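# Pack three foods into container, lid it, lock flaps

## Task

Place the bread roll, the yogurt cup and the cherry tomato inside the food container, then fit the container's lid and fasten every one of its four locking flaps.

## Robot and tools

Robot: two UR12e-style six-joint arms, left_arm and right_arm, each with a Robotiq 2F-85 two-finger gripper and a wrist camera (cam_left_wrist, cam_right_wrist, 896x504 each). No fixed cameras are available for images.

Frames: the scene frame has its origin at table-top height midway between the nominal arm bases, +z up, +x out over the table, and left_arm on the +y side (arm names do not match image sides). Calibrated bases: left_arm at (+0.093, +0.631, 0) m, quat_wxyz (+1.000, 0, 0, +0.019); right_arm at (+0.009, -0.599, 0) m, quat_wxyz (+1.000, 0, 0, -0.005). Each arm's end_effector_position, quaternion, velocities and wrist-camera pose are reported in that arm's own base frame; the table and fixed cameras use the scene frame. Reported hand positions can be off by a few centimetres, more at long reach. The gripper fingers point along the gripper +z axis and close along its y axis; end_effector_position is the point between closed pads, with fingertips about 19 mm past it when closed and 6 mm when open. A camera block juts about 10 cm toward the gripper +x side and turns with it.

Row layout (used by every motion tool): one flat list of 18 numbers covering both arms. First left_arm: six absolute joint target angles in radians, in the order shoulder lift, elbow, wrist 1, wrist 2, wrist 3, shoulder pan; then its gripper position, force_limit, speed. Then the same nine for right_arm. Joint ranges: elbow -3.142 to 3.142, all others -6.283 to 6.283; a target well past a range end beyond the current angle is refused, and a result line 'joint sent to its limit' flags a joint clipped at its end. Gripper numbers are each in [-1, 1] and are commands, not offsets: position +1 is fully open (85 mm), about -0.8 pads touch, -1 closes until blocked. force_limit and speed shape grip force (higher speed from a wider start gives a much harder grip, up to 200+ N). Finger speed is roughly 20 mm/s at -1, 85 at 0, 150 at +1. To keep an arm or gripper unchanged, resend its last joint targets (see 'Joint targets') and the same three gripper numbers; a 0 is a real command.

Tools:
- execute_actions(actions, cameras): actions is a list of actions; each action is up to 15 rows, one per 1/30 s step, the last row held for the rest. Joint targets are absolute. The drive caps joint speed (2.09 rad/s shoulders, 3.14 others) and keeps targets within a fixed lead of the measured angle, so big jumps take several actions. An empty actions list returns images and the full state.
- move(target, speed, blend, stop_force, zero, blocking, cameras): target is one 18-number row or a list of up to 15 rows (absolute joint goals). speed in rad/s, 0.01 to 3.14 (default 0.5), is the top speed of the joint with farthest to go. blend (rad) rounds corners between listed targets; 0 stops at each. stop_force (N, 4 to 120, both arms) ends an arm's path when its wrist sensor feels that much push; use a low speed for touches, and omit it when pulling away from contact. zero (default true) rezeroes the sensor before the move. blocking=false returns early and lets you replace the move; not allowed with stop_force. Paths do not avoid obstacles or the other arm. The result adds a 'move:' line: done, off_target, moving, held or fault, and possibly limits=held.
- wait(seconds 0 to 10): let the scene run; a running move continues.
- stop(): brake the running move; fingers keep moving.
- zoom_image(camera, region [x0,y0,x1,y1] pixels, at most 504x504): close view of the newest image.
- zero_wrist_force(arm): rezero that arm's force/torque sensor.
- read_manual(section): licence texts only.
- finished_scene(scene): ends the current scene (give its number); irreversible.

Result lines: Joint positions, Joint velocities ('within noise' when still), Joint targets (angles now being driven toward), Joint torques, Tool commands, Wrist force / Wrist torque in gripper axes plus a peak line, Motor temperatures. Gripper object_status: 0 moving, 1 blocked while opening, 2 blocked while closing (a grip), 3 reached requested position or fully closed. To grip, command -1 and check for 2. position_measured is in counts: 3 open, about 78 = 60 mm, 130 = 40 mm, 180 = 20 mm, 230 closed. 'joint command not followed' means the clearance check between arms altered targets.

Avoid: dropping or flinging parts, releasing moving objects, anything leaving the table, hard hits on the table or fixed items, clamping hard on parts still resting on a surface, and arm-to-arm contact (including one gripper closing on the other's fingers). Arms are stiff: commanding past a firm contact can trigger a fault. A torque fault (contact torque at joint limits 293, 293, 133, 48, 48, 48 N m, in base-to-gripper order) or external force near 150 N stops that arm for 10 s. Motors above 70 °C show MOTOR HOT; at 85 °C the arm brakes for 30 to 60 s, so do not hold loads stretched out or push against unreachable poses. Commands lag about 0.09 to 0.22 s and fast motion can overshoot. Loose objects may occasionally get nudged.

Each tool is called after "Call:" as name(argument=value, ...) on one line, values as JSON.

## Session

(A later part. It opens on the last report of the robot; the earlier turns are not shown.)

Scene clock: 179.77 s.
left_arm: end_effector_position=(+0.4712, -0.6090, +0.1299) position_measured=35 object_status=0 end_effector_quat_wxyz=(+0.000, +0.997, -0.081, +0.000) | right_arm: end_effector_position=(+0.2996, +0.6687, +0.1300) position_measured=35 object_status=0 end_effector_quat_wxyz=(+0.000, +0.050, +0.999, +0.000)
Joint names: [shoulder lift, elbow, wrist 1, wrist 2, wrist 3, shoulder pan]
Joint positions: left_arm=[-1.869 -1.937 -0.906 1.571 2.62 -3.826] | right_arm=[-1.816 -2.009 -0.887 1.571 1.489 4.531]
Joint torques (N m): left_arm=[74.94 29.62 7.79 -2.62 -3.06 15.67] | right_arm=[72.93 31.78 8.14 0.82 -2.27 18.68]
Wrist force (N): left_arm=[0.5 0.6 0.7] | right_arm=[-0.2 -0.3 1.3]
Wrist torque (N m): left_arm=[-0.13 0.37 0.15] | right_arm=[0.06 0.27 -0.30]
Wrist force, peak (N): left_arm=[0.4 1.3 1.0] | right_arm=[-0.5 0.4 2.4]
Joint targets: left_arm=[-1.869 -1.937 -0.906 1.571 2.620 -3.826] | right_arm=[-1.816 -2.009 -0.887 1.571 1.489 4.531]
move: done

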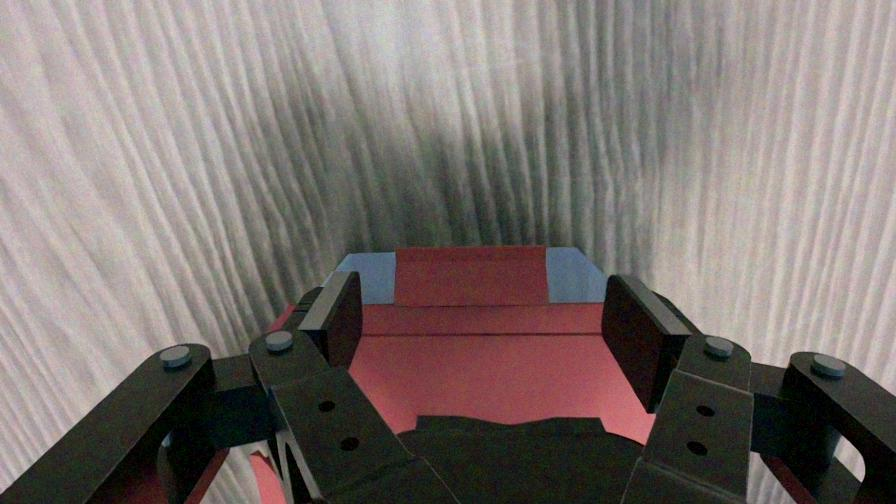

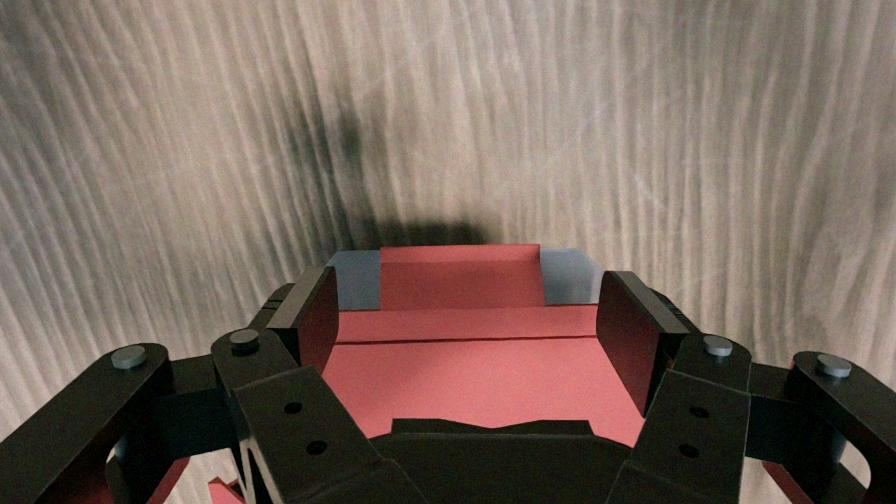

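Call:
move(target=[[-1.9051,-1.9580,-0.8493,1.571,2.6199,-3.8258,0.75,-0.8,0,-1.8542,-2.0313,-0.8269,1.571,1.4891,4.5311,0.75,-0.8,0],[-1.9051,-1.9580,-0.8493,1.571,2.6199,-3.8258,-1,-0.8,-0.9,-1.8542,-2.0313,-0.8269,1.571,1.4891,4.5311,-1,-0.8,-0.9]], speed=0.06, cameras=["all"])

Scene clock: 182.77 s.
left_arm: end_effector_position=(+0.4712, -0.6090, +0.0980) position_measured=88 object_status=2 end_effector_quat_wxyz=(+0.000, +0.997, -0.081, +0.000) | right_arm: end_effector_position=(+0.2996, +0.6687, +0.0980) position_measured=90 object_status=0 end_effector_quat_wxyz=(+0.000, +0.050, +0.999, +0.000)
Joint names: [shoulder lift, elbow, wrist 1, wrist 2, wrist 3, shoulder pan]
Joint positions: left_arm=[-1.905 -1.958 -0.849 1.571 2.62 -3.826] | right_arm=[-1.854 -2.031 -0.827 1.571 1.489 4.531]
Joint torques (N m): left_arm=[52.24 29.66 7.46 -1.92 -3.15 12.61] | right_arm=[51.03 29.16 7.96 1.05 -2.52 15.04]
Wrist force (N): left_arm=[-3.0 3.0 -4.0] | right_arm=[-4.1 -1.8 -2.1]
Wrist torque (N m): left_arm=[-0.13 0.31 0.19] | right_arm=[0.21 0.19 -0.33]
Wrist force, peak (N): left_arm=[-3.0 3.0 -4.0] | right_arm=[-5.0 -2.4 -2.0]
Joint targets: left_arm=[-1.905 -1.958 -0.849 1.571 2.620 -3.826] | right_arm=[-1.854 -2.031 -0.827 1.571 1.489 4.531]
move: done

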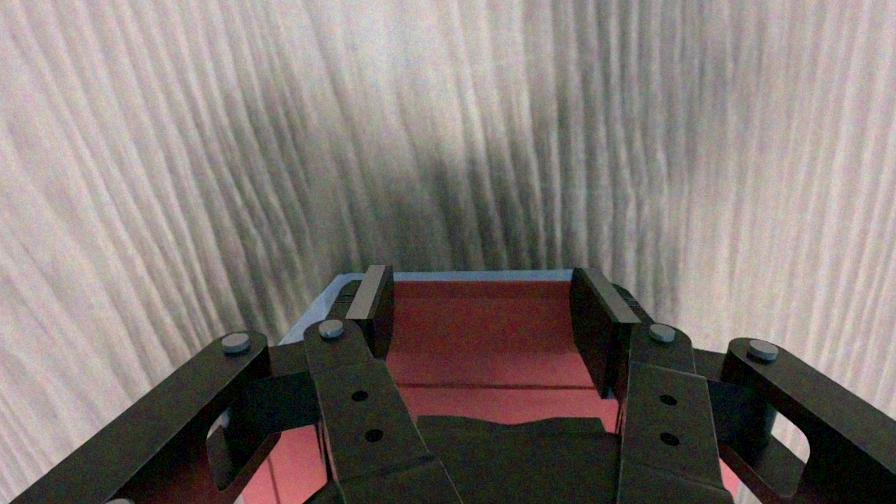

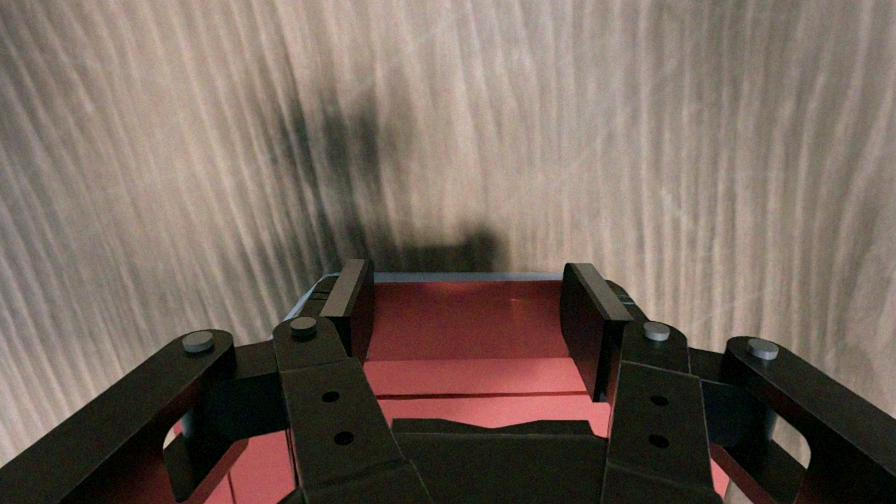

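Call:
move(target=[[-1.8694,-1.9367,-0.9063,1.571,2.6199,-3.8258,-1,-0.8,-0.9,-1.8162,-2.0093,-0.8869,1.571,1.4891,4.5311,-1,-0.8,-0.9],[-1.8482,-1.9218,-0.9424,1.571,2.6199,-3.8258,-1,-0.8,-0.9,-1.7941,-1.994,-0.9243,1.571,1.4891,4.5311,-1,-0.8,-0.9]], speed=0.06, cameras=["all"])

Call:
zoom_image(camera="cam_left_wrist", region=[270, 210, 710, 380])

Call:
zoom_image(camera="cam_right_wrist", region=[230, 200, 680, 370])

Scene clock: 185.33 s.
left_arm: end_effector_position=(+0.4712, -0.6090, +0.1500) position_measured=88 object_status=2 end_effector_quat_wxyz=(+0.000, +0.997, -0.081, +0.000) | right_arm: end_effector_position=(+0.2996, +0.6687, +0.1499) position_measured=90 object_status=2 end_effector_quat_wxyz=(+0.000, +0.050, +0.999, +0.000)
Joint names: [shoulder lift, elbow, wrist 1, wrist 2, wrist 3, shoulder pan]
Joint positions: left_arm=[-1.848 -1.922 -0.942 1.571 2.62 -3.826] | right_arm=[-1.794 -1.994 -0.924 1.571 1.489 4.531]
Joint torques (N m): left_arm=[75.27 47.72 2.04 -1.38 -3.09 11.92] | right_arm=[75.18 54.42 1.51 0.49 -2.34 13.38]
Wrist force (N): left_arm=[1.4 0.9 1.1] | right_arm=[0.6 -0.1 2.4]
Wrist torque (N m): left_arm=[-0.04 0.37 0.17] | right_arm=[0.16 0.27 -0.27]
Wrist force, peak (N): left_arm=[-2.9 3.1 -4.1] | right_arm=[-4.4 -2.0 -2.1]
Joint targets: left_arm=[-1.848 -1.922 -0.942 1.571 2.620 -3.826] | right_arm=[-1.794 -1.994 -0.924 1.571 1.489 4.531]
move: done

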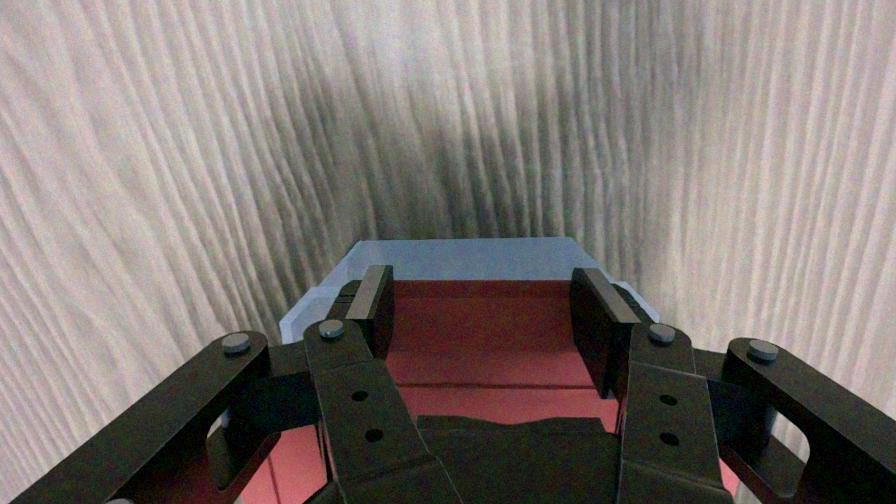

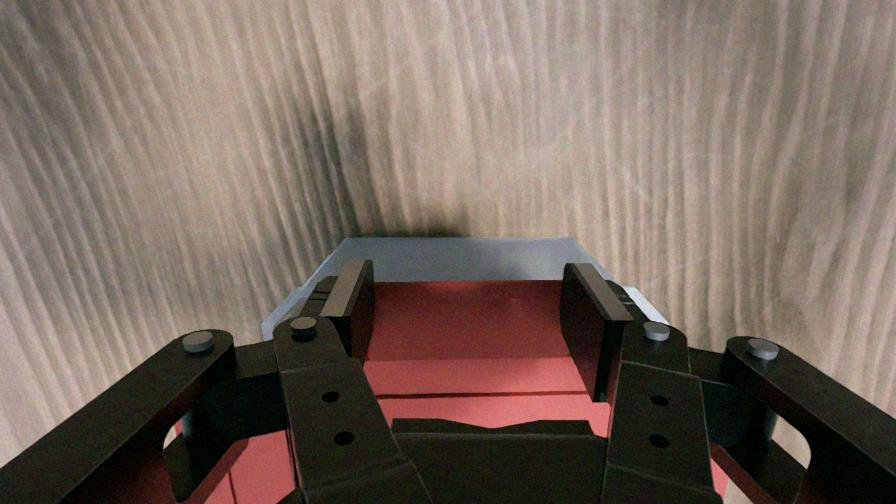

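Scaled by 1.145 from the camera's 896x504 image, which has a finer 1280x720 frame.

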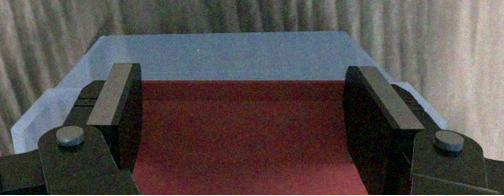

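Scaled by 1.120 from the camera's 896x504 image, which has a finer 1280x720 frame.

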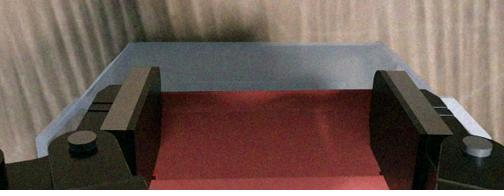

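Call:
move(target=[-1.8879,-1.9509,-0.8736,1.571,2.6214,-3.8243,-1,-0.8,-0.9,-1.839,-2.0197,-0.8537,1.571,1.4893,4.5313,-1,-0.8,-0.9], speed=0.05)

Call:
move(target=[-1.9063,-1.9611,-0.8451,1.571,2.6214,-3.8243,-1,-0.8,-0.9,-1.8584,-2.0302,-0.8238,1.571,1.4893,4.5313,-1,-0.8,-0.9], speed=0.01, stop_force=7, cameras=["all"])

Scene clock: 187.73 s.
left_arm: end_effector_position=(+0.4713, -0.6077, +0.1120) position_measured=88 object_status=2 end_effector_quat_wxyz=(+0.000, +0.997, -0.081, +0.000) end_effector_velocity=(+0.000, -0.001, -0.001) end_effector_angular_velocity=(-0.002, -0.002, +0.000) | right_arm: end_effector_position=(+0.2997, +0.6700, +0.1120) position_measured=90 object_status=2 end_effector_quat_wxyz=(+0.000, +0.050, +0.999, +0.000)
Joint names: [shoulder lift, elbow, wrist 1, wrist 2, wrist 3, shoulder pan]
Joint positions: left_arm=[-1.888 -1.951 -0.874 1.571 2.621 -3.824] | right_arm=[-1.839 -2.02 -0.854 1.571 1.489 4.531]
Joint velocities: left_arm=[-0.001 -0.001 0.005 0 -0.001 0] | right_arm=[within noise]
Joint torques (N m): left_arm=[54.11 29.05 8 -0.83 3.12 14.8] | right_arm=[51.26 29.69 7.99 0.73 1.97 19.37]
Wrist force (N): left_arm=[1.2 1.0 1.3] | right_arm=[-0.2 -0.5 2.4]
Wrist torque (N m): left_arm=[-0.02 0.40 0.06] | right_arm=[0.07 0.43 -0.32]
Wrist force, peak (N): left_arm=[1.2 0.9 1.7] | right_arm=[-0.2 -0.5 3.0]
Joint targets: left_arm=[-1.888 -1.951 -0.874 1.571 2.621 -3.824] | right_arm=[-1.839 -2.020 -0.854 1.571 1.489 4.531]
move: done

Scene clock: 191.80 s.
left_arm: end_effector_position=(+0.4713, -0.6077, +0.0977) position_measured=88 object_status=2 end_effector_quat_wxyz=(+0.000, +0.997, -0.081, +0.000) | right_arm: end_effector_position=(+0.2997, +0.6700, +0.0975) position_measured=90 object_status=2 end_effector_quat_wxyz=(+0.000, +0.050, +0.999, +0.000)
Joint names: [shoulder lift, elbow, wrist 1, wrist 2, wrist 3, shoulder pan]
Joint positions: left_arm=[-1.904 -1.96 -0.848 1.571 2.621 -3.824] | right_arm=[-1.857 -2.029 -0.827 1.571 1.489 4.531]
Joint torques (N m): left_arm=[73 43.18 2.81 -0.32 2.92 15.7] | right_arm=[72.52 46.52 0.43 1.13 2.27 15.13]
Wrist force (N): left_arm=[-5.5 0.7 -6.5] | right_arm=[-6.3 0.1 -4.3]
Wrist torque (N m): left_arm=[-0.04 0.22 0.11] | right_arm=[0.17 0.09 -0.35]
Wrist force, peak (N): left_arm=[-7.6 0.5 -9.9] | right_arm=[-8.0 -1.9 -6.2]
Joint targets: left_arm=[-1.904 -1.960 -0.848 1.571 2.621 -3.824] | right_arm=[-1.857 -2.029 -0.827 1.571 1.489 4.531]
move: contact (left_arm, right_arm)

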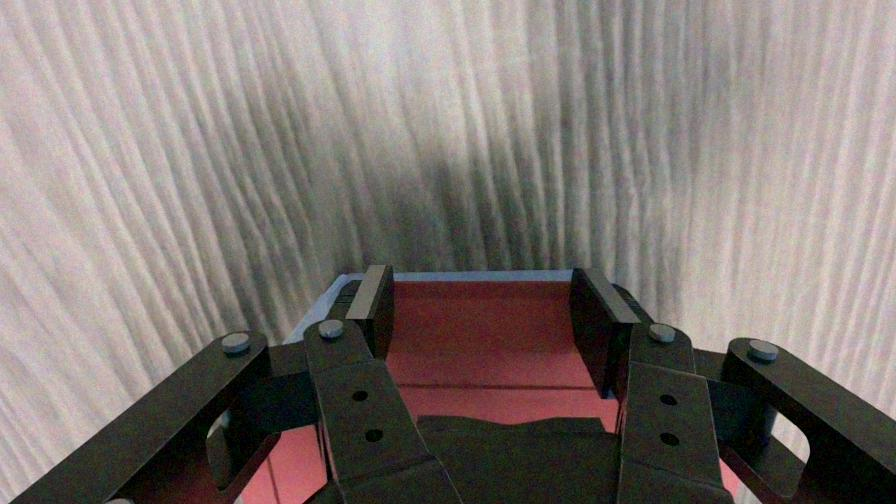

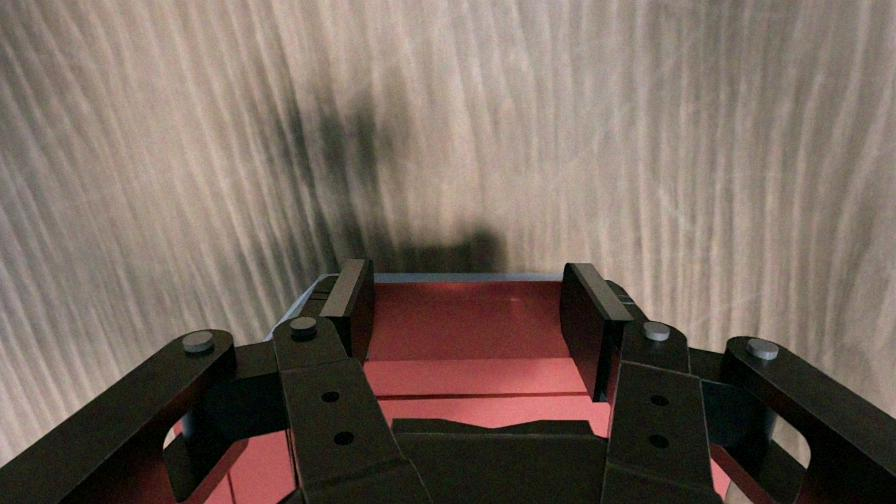

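Call:
move(target=[[-1.904,-1.96,-0.848,1.571,2.6214,-3.8243,0.75,-0.8,-0.95,-1.857,-2.029,-0.827,1.571,1.4893,4.5313,0.75,-0.8,-0.95],[-1.8694,-1.9367,-0.9063,1.571,2.6199,-3.8258,0.75,-0.8,-0.95,-1.8162,-2.0093,-0.8869,1.571,1.4891,4.5311,0.75,-0.8,-0.95]], speed=0.08, cameras=["all"])

Scene clock: 194.27 s.
left_arm: end_effector_position=(+0.4712, -0.6090, +0.1298) position_measured=35 object_status=3 end_effector_quat_wxyz=(+0.000, +0.997, -0.081, +0.000) | right_arm: end_effector_position=(+0.2995, +0.6687, +0.1299) position_measured=35 object_status=3 end_effector_quat_wxyz=(+0.000, +0.050, +0.999, +0.000)
Joint names: [shoulder lift, elbow, wrist 1, wrist 2, wrist 3, shoulder pan]
Joint positions: left_arm=[-1.87 -1.937 -0.906 1.571 2.62 -3.826] | right_arm=[-1.816 -2.009 -0.887 1.571 1.489 4.531]
Joint torques (N m): left_arm=[77.66 47.89 1.05 -0.1 -3.28 -15.03] | right_arm=[74.42 52.13 1.01 0.72 -2.28 -13.14]
Wrist force (N): left_arm=[0.4 1.0 0.8] | right_arm=[-0.6 -0.2 1.7]
Wrist torque (N m): left_arm=[-0.06 0.38 0.15] | right_arm=[0.09 0.34 -0.29]
Wrist force, peak (N): left_arm=[-5.2 0.6 -7.0] | right_arm=[-7.1 -0.1 -4.8]
Joint targets: left_arm=[-1.869 -1.937 -0.906 1.571 2.620 -3.826] | right_arm=[-1.816 -2.009 -0.887 1.571 1.489 4.531]
move: done

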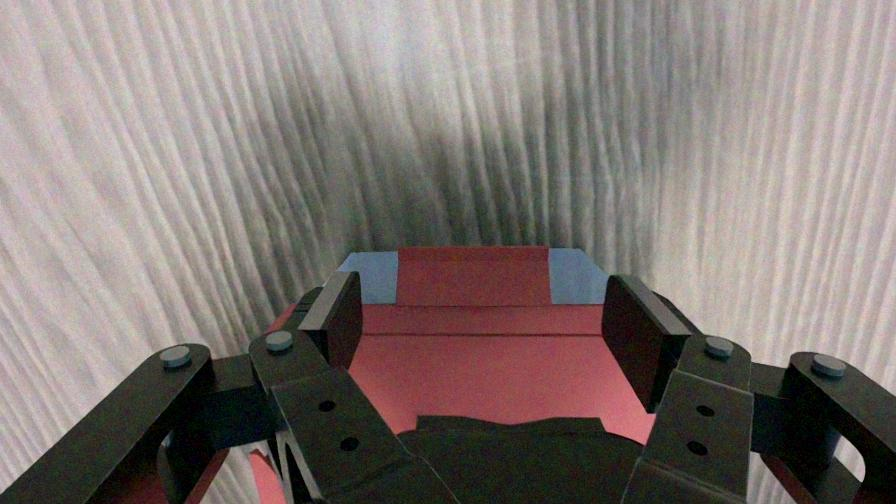

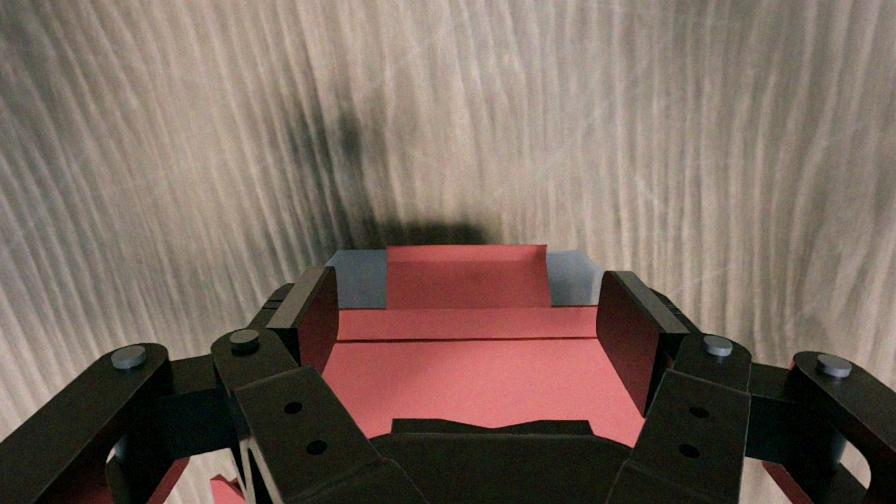

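Call:
move(target=[[-1.8694,-1.9367,-0.9063,1.571,2.6199,-3.8258,-0.82,-0.8,0,-1.8162,-2.0093,-0.8869,1.571,1.4891,4.5311,-0.82,-0.8,0],[-1.8698,-1.9247,-0.9179,1.571,2.6260,-3.8197,-0.82,-0.8,0,-1.8091,-2.0074,-0.8959,1.571,1.4992,4.5412,-0.82,-0.8,0],[-1.9085,-1.9484,-0.8555,1.571,2.6260,-3.8197,-0.82,-0.8,0,-1.8504,-2.0319,-0.8301,1.571,1.4992,4.5412,-0.82,-0.8,0]], speed=0.08)

Call:
move(target=[[-1.9122,-1.9641,-0.8361,1.571,2.6214,-3.8243,-0.82,-0.8,0,-1.8646,-2.0333,-0.8145,1.571,1.4893,4.5313,-0.82,-0.8,0],[-1.9128,-1.9751,-0.8245,1.571,2.6178,-3.8279,-0.82,-0.8,0,-1.8733,-2.0329,-0.8062,1.571,1.4816,4.5236,-0.82,-0.8,0]], speed=0.015, stop_force=70, cameras=["all"])

Scene clock: 198.27 s.
left_arm: end_effector_position=(+0.4782, -0.6088, +0.1001) position_measured=231 object_status=3 end_effector_quat_wxyz=(+0.000, +0.997, -0.081, +0.000) | right_arm: end_effector_position=(+0.2926, +0.6707, +0.1001) position_measured=231 object_status=3 end_effector_quat_wxyz=(+0.000, +0.050, +0.999, +0.000)
Joint names: [shoulder lift, elbow, wrist 1, wrist 2, wrist 3, shoulder pan]
Joint positions: left_arm=[-1.908 -1.948 -0.856 1.571 2.626 -3.82] | right_arm=[-1.85 -2.032 -0.83 1.571 1.499 4.541]
Joint torques (N m): left_arm=[53.4 29.66 7.9 0.26 3.03 14.98] | right_arm=[52.81 29.95 8.04 1.35 1.88 21.41]
Wrist force (N): left_arm=[0.8 0.7 0.6] | right_arm=[-1.0 0.3 1.6]
Wrist torque (N m): left_arm=[-0.12 0.33 0.03] | right_arm=[0.17 0.40 -0.44]
Wrist force, peak (N): left_arm=[0.8 1.0 1.2] | right_arm=[-0.4 0.4 2.5]
Joint targets: left_arm=[-1.909 -1.948 -0.856 1.571 2.626 -3.820] | right_arm=[-1.850 -2.032 -0.830 1.571 1.499 4.541]
move: done

Scene clock: 200.93 s.
left_arm: end_effector_position=(+0.4714, -0.6078, +0.0911) position_measured=231 object_status=3 end_effector_quat_wxyz=(+0.000, +0.997, -0.081, +0.000) | right_arm: end_effector_position=(+0.2996, +0.6702, +0.0913) position_measured=231 object_status=3 end_effector_quat_wxyz=(+0.000, +0.050, +0.999, +0.000)
Joint names: [shoulder lift, elbow, wrist 1, wrist 2, wrist 3, shoulder pan]
Joint positions: left_arm=[-1.912 -1.964 -0.835 1.571 2.621 -3.824] | right_arm=[-1.864 -2.033 -0.815 1.571 1.489 4.531]
Joint torques (N m): left_arm=[27.16 -8.13 -12.13 -4.84 2.59 -5.45] | right_arm=[33.63 14.75 -0.71 -11.45 1.64 -2.25]
Wrist force (N): left_arm=[34.0 -3.8 -62.8] | right_arm=[33.4 -14.3 -57.6]
Wrist torque (N m): left_arm=[-0.15 0.46 0.12] | right_arm=[0.47 0.73 -0.14]
Wrist force, peak (N): left_arm=[37.8 -4.4 -68.7] | right_arm=[38.9 -16.4 -65.9]
Joint targets: left_arm=[-1.912 -1.964 -0.835 1.571 2.621 -3.824] | right_arm=[-1.864 -2.033 -0.815 1.571 1.489 4.531]
move: contact (left_arm, right_arm); path passed 0 of 2 targets; left_arm: the elbow is farthest, 0.011 rad from its target

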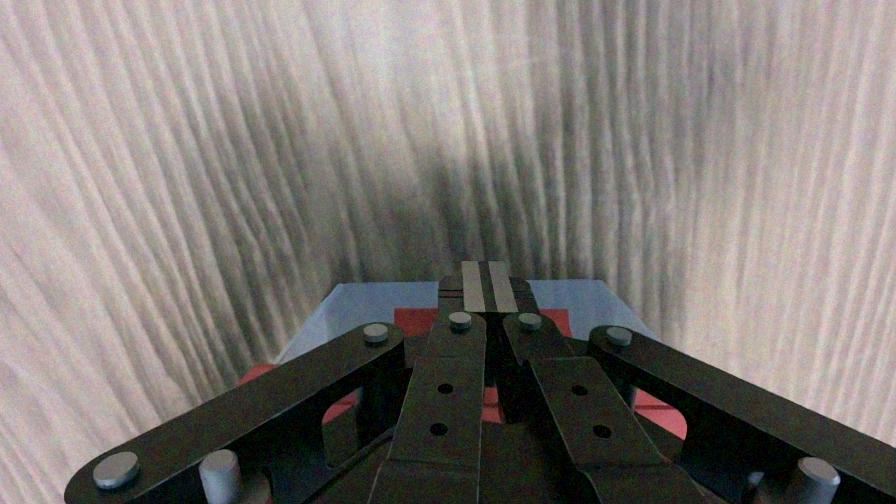

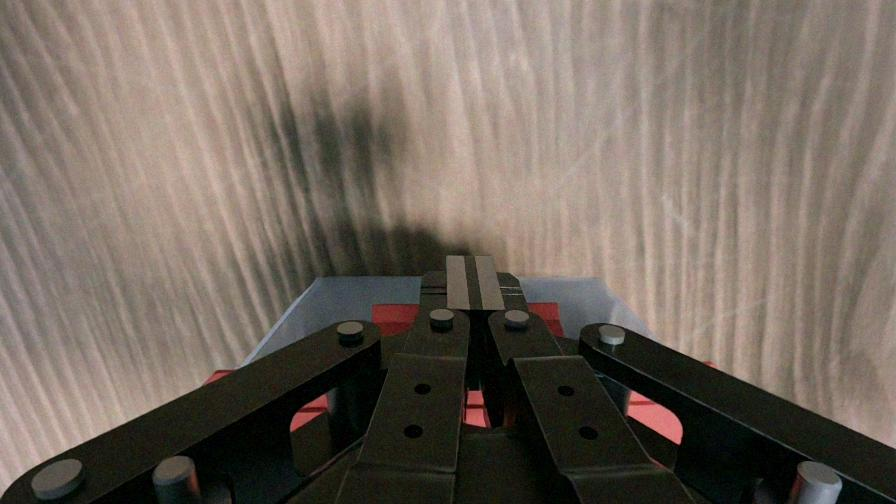

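Call:
move(target=[[-1.9085,-1.9484,-0.8555,1.571,2.6260,-3.8197,-0.82,-0.8,0,-1.8504,-2.0319,-0.8301,1.571,1.4992,4.5412,-0.82,-0.8,0],[-1.8698,-1.9247,-0.9179,1.571,2.6260,-3.8197,-0.82,-0.8,0,-1.8091,-2.0074,-0.8959,1.571,1.4992,4.5412,-0.82,-0.8,0],[-2.3304,-1.1143,-1.9673,1.571,3.1416,-3.8458,-0.82,-0.8,0,-1.8091,-2.0074,-0.8959,1.571,1.4992,4.5412,-0.82,-0.8,0],[-2.5284,-0.9316,-2.252,1.571,3.1416,-3.8951,-0.82,-0.8,0,-1.8091,-2.0074,-0.8959,1.571,1.4992,4.5412,-0.82,-0.8,0]], speed=[0.04,0.1,0.5,0.4], cameras=["cam_left_wrist"])

Call:
zoom_image(camera="cam_left_wrist", region=[320, 100, 720, 340])

Scene clock: 207.27 s.
left_arm: end_effector_position=(+0.5153, -0.7221, +0.1001) position_measured=231 object_status=3 end_effector_quat_wxyz=(-0.176, +0.816, -0.323, -0.446) | right_arm: end_effector_position=(+0.2926, +0.6707, +0.1350) position_measured=231 object_status=3 end_effector_quat_wxyz=(+0.000, +0.050, +0.999, +0.000)
Joint names: [shoulder lift, elbow, wrist 1, wrist 2, wrist 3, shoulder pan]
Joint positions: left_arm=[-2.528 -0.932 -2.252 1.571 3.142 -3.895] | right_arm=[-1.809 -2.007 -0.896 1.571 1.499 4.541]
Joint torques (N m): left_arm=[99.01 49.39 -2.06 2.5 2.81 -17.26] | right_arm=[75.91 53.27 1.09 1.63 2.22 17.52]
Wrist force (N): left_arm=[1.1 0.1 -1.3] | right_arm=[0.0 -1.1 1.8]
Wrist torque (N m): left_arm=[-0.31 0.21 0.12] | right_arm=[-0.06 0.25 -0.41]
Wrist force, peak (N): left_arm=[34.5 -3.3 -63.0] | right_arm=[33.9 -14.7 -58.0]
Joint targets: left_arm=[-2.528 -0.932 -2.252 1.571 3.142 -3.895] | right_arm=[-1.809 -2.007 -0.896 1.571 1.499 4.541]
move: done
Images, in order (width x height): cam_left_wrist 896x504.

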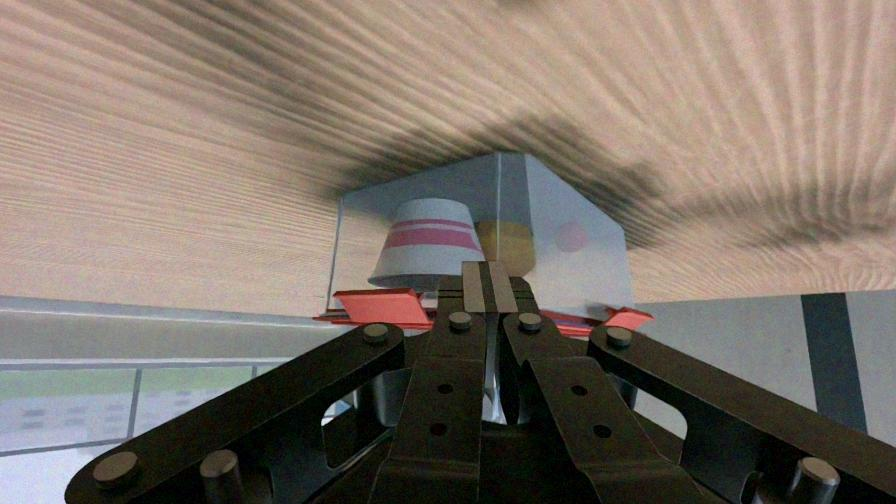

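Scaled by 1.260 from the camera's 896x504 image, which has a finer 1280x720 frame.

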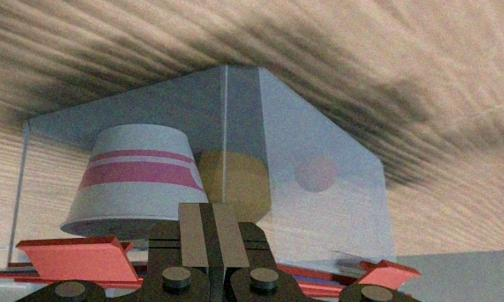

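Call:
zoom_image(camera="cam_left_wrist", region=[300, 260, 460, 340])

Call:
zoom_image(camera="cam_left_wrist", region=[530, 280, 690, 350])

Scaled by 3.150 from the camera's 896x504 image, which has a finer 1280x720 frame.

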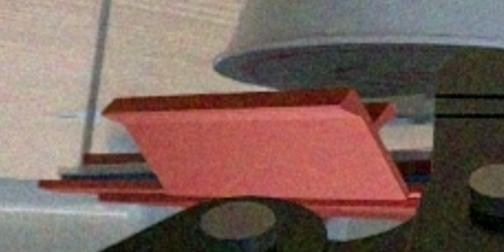

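Scaled by 3.150 from the camera's 896x504 image, which has a finer 1280x720 frame.

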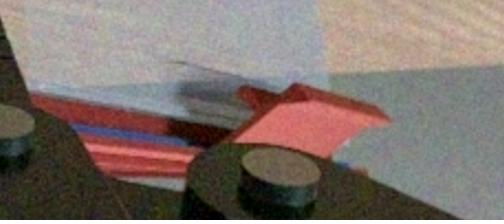

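Call:
move(target=[[-2.3304,-1.1143,-1.9673,1.571,3.1416,-3.8458,-0.82,-0.8,0,-1.8091,-2.0074,-0.8959,1.571,1.4992,4.5412,-0.82,-0.8,0],[-1.8698,-1.9247,-0.9179,1.571,2.6260,-3.8197,-0.82,-0.8,0,-1.8091,-2.0074,-0.8959,1.571,1.4992,4.5412,-0.82,-0.8,0],[-1.9085,-1.9484,-0.8555,1.571,2.6260,-3.8197,-0.82,-0.8,0,-1.8504,-2.0319,-0.8301,1.571,1.4992,4.5412,-0.82,-0.8,0]], speed=[0.5,0.5,0.08], blend=[0.05,0,0])

Call:
move(target=[[-1.9104,-1.9632,-0.8388,1.571,2.6214,-3.8243,-0.82,-0.8,0,-1.8627,-2.0324,-0.8173,1.571,1.4893,4.5313,-0.82,-0.8,0],[-1.9051,-1.9712,-0.8362,1.571,2.6178,-3.8279,-0.82,-0.8,0,-1.8652,-2.0289,-0.8183,1.571,1.4816,4.5236,-0.82,-0.8,0]], speed=[0.02,0.008], stop_force=80, cameras=["all"])

Scene clock: 212.43 s.
left_arm: end_effector_position=(+0.4782, -0.6088, +0.1001) position_measured=231 object_status=3 end_effector_quat_wxyz=(+0.000, +0.997, -0.081, +0.000) | right_arm: end_effector_position=(+0.2926, +0.6707, +0.1001) position_measured=231 object_status=3 end_effector_quat_wxyz=(+0.000, +0.050, +0.999, +0.000)
Joint names: [shoulder lift, elbow, wrist 1, wrist 2, wrist 3, shoulder pan]
Joint positions: left_arm=[-1.908 -1.948 -0.856 1.571 2.626 -3.82] | right_arm=[-1.85 -2.032 -0.83 1.571 1.499 4.541]
Joint torques (N m): left_arm=[54.7 28.78 8.07 2.75 -3.18 14.91] | right_arm=[49.67 29.14 7.56 1.75 1.66 18.41]
Wrist force (N): left_arm=[0.6 0.9 0.6] | right_arm=[0.0 -0.9 1.2]
Wrist torque (N m): left_arm=[-0.09 0.35 0.16] | right_arm=[-0.02 0.23 -0.43]
Wrist force, peak (N): left_arm=[2.6 1.2 -0.1] | right_arm=[-0.1 -1.4 2.4]
Joint targets: left_arm=[-1.909 -1.948 -0.856 1.571 2.626 -3.820] | right_arm=[-1.850 -2.032 -0.830 1.571 1.499 4.541]
move: done

each speed must be a number from 0.01 to 3.14 (rad/s); nothing of the call was run

Call:
move(target=[[-1.9104,-1.9632,-0.8388,1.571,2.6214,-3.8243,-0.82,-0.8,0,-1.8627,-2.0324,-0.8173,1.571,1.4893,4.5313,-0.82,-0.8,0],[-1.9051,-1.9712,-0.8362,1.571,2.6178,-3.8279,-0.82,-0.8,0,-1.8652,-2.0289,-0.8183,1.571,1.4816,4.5236,-0.82,-0.8,0]], speed=[0.02,0.01], stop_force=80, cameras=["all"])

Scene clock: 215.00 s.
left_arm: end_effector_position=(+0.4695, -0.6074, +0.0927) position_measured=231 object_status=3 end_effector_quat_wxyz=(+0.000, +0.997, -0.081, +0.000) | right_arm: end_effector_position=(+0.3012, +0.6699, +0.0925) position_measured=231 object_status=3 end_effector_quat_wxyz=(+0.000, +0.050, +0.999, +0.000)
Joint names: [shoulder lift, elbow, wrist 1, wrist 2, wrist 3, shoulder pan]
Joint positions: left_arm=[-1.908 -1.966 -0.837 1.571 2.62 -3.826] | right_arm=[-1.863 -2.031 -0.818 1.571 1.487 4.529]
Joint torques (N m): left_arm=[29.75 -12.58 -19.32 -10.85 3.04 -26.11] | right_arm=[53.32 17.06 2.79 -23.35 1.82 -29.2]
Wrist force (N): left_arm=[80.1 0.8 -22.9] | right_arm=[74.9 -4.6 -32.4]
Wrist torque (N m): left_arm=[-0.07 1.67 -0.03] | right_arm=[0.08 1.82 -0.26]
Wrist force, peak (N): left_arm=[88.1 1.0 -19.9] | right_arm=[83.6 -3.4 -32.2]
Joint targets: left_arm=[-1.908 -1.966 -0.837 1.571 2.620 -3.826] | right_arm=[-1.863 -2.031 -0.818 1.571 1.487 4.529]
move: contact (left_arm, right_arm); path passed 1 of 2 targets

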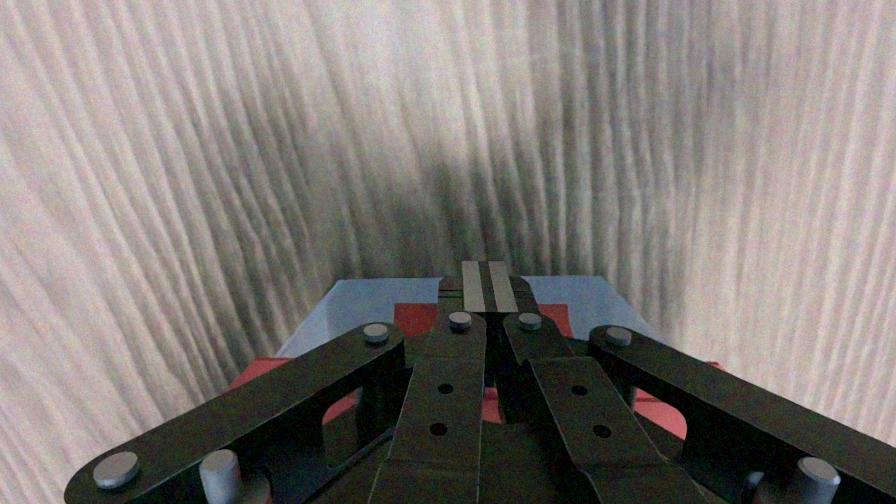

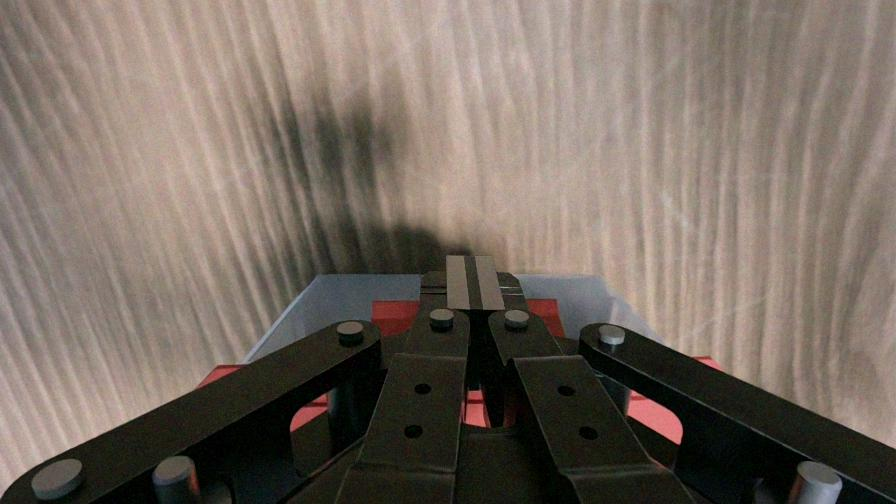

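Call:
move(target=[[-1.9085,-1.9484,-0.8555,1.571,2.6260,-3.8197,-0.82,-0.8,0,-1.8504,-2.0319,-0.8301,1.571,1.4992,4.5412,-0.82,-0.8,0],[-1.8698,-1.9247,-0.9179,1.571,2.6260,-3.8197,-0.82,-0.8,0,-1.8091,-2.0074,-0.8959,1.571,1.4992,4.5412,-0.82,-0.8,0],[-1.8698,-1.9247,-0.9179,1.571,2.6260,-3.8197,0.9,-0.8,0,-1.8091,-2.0074,-0.8959,1.571,1.4992,4.5412,0.9,-0.8,0]], speed=[0.04,0.1,0.5], cameras=["all"])

Call:
zoom_image(camera="cam_right_wrist", region=[320, 230, 600, 370])

Call:
move(target=[-1.9085,-1.9484,-0.8555,1.571,2.6260,-3.8197,0.9,-0.8,0,-1.8504,-2.0319,-0.8301,1.571,1.4992,4.5412,0.9,-0.8,0], speed=0.05, cameras=["all"])

Call:
zoom_image(camera="cam_right_wrist", region=[320, 230, 600, 370])

Scene clock: 219.07 s.
left_arm: end_effector_position=(+0.4782, -0.6088, +0.1351) position_measured=16 object_status=0 end_effector_quat_wxyz=(+0.000, +0.997, -0.081, +0.000) | right_arm: end_effector_position=(+0.2926, +0.6707, +0.1350) position_measured=16 object_status=0 end_effector_quat_wxyz=(+0.000, +0.050, +0.999, +0.000)
Joint names: [shoulder lift, elbow, wrist 1, wrist 2, wrist 3, shoulder pan]
Joint positions: left_arm=[-1.87 -1.925 -0.918 1.571 2.626 -3.82] | right_arm=[-1.809 -2.007 -0.896 1.571 1.499 4.541]
Joint torques (N m): left_arm=[73.71 46.05 1.34 2.8 3.22 16.98] | right_arm=[75 53.71 1.45 2.26 2.15 19.72]
Wrist force (N): left_arm=[0.3 1.0 0.3] | right_arm=[-0.9 -1.2 0.6]
Wrist torque (N m): left_arm=[-0.06 0.41 0.01] | right_arm=[-0.08 0.38 -0.40]
Wrist force, peak (N): left_arm=[80.1 0.7 -22.8] | right_arm=[75.0 -4.7 -32.6]
Joint targets: left_arm=[-1.870 -1.925 -0.918 1.571 2.626 -3.820] | right_arm=[-1.809 -2.007 -0.896 1.571 1.499 4.541]
move: done

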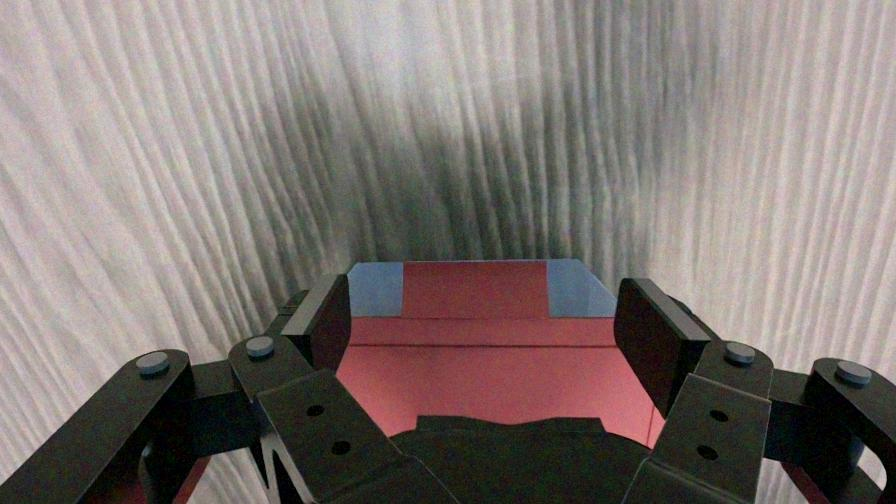

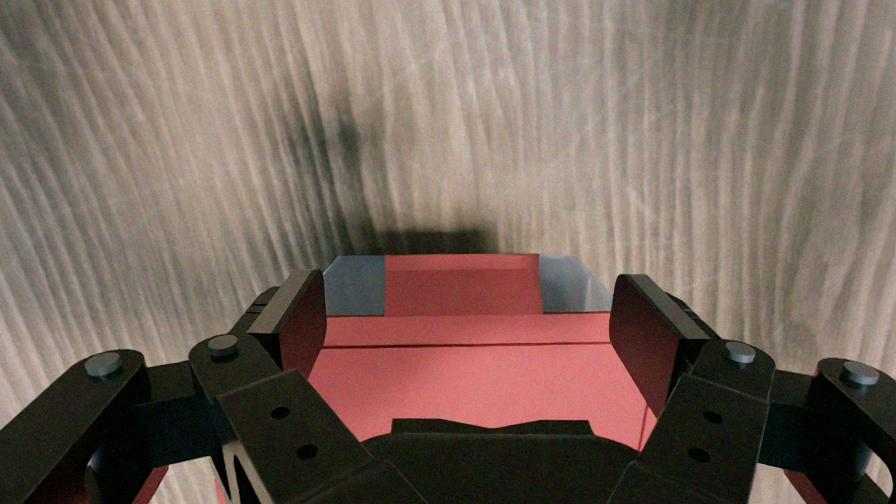

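Scaled by 1.800 from the camera's 896x504 image, which has a finer 1280x720 frame.

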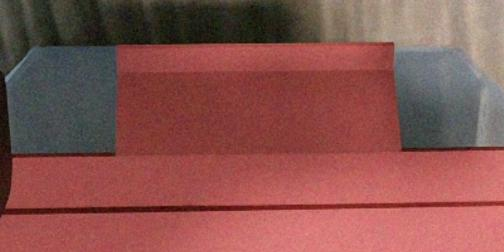

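Scene clock: 220.70 s.
left_arm: end_effector_position=(+0.4782, -0.6088, +0.1001) position_measured=16 object_status=3 end_effector_quat_wxyz=(+0.000, +0.997, -0.081, +0.000) | right_arm: end_effector_position=(+0.2926, +0.6707, +0.1001) position_measured=16 object_status=3 end_effector_quat_wxyz=(+0.000, +0.050, +0.999, +0.000)
Joint names: [shoulder lift, elbow, wrist 1, wrist 2, wrist 3, shoulder pan]
Joint positions: left_arm=[-1.908 -1.948 -0.856 1.571 2.626 -3.82] | right_arm=[-1.85 -2.032 -0.83 1.571 1.499 4.541]
Joint torques (N m): left_arm=[57.39 31.18 7.97 3.48 3.35 15.72] | right_arm=[52.98 29.42 7.67 1.87 1.89 16.23]
Wrist force (N): left_arm=[0.7 0.7 0.7] | right_arm=[-0.8 -1.1 0.4]
Wrist torque (N m): left_arm=[-0.12 0.35 0.03] | right_arm=[-0.07 0.37 -0.43]
Wrist force, peak (N): left_arm=[0.9 1.2 0.4] | right_arm=[-1.1 -1.5 0.8]
Joint targets: left_arm=[-1.909 -1.948 -0.856 1.571 2.626 -3.820] | right_arm=[-1.850 -2.032 -0.830 1.571 1.499 4.541]
move: done

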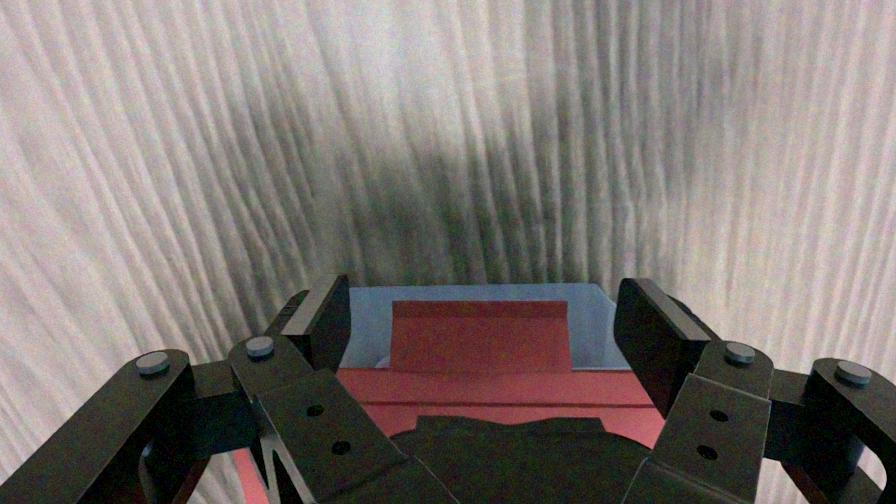

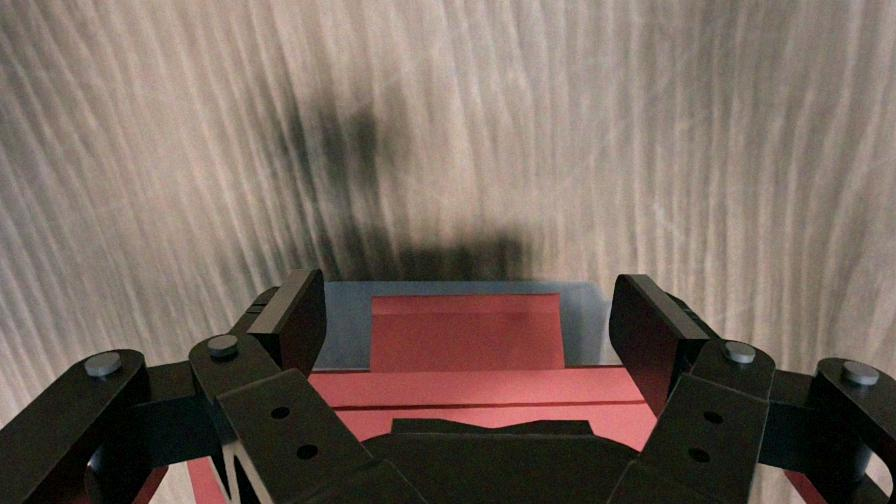

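Scaled by 1.800 from the camera's 896x504 image, which has a finer 1280x720 frame.

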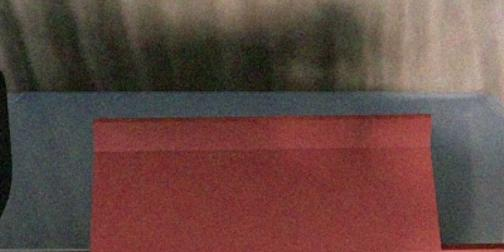

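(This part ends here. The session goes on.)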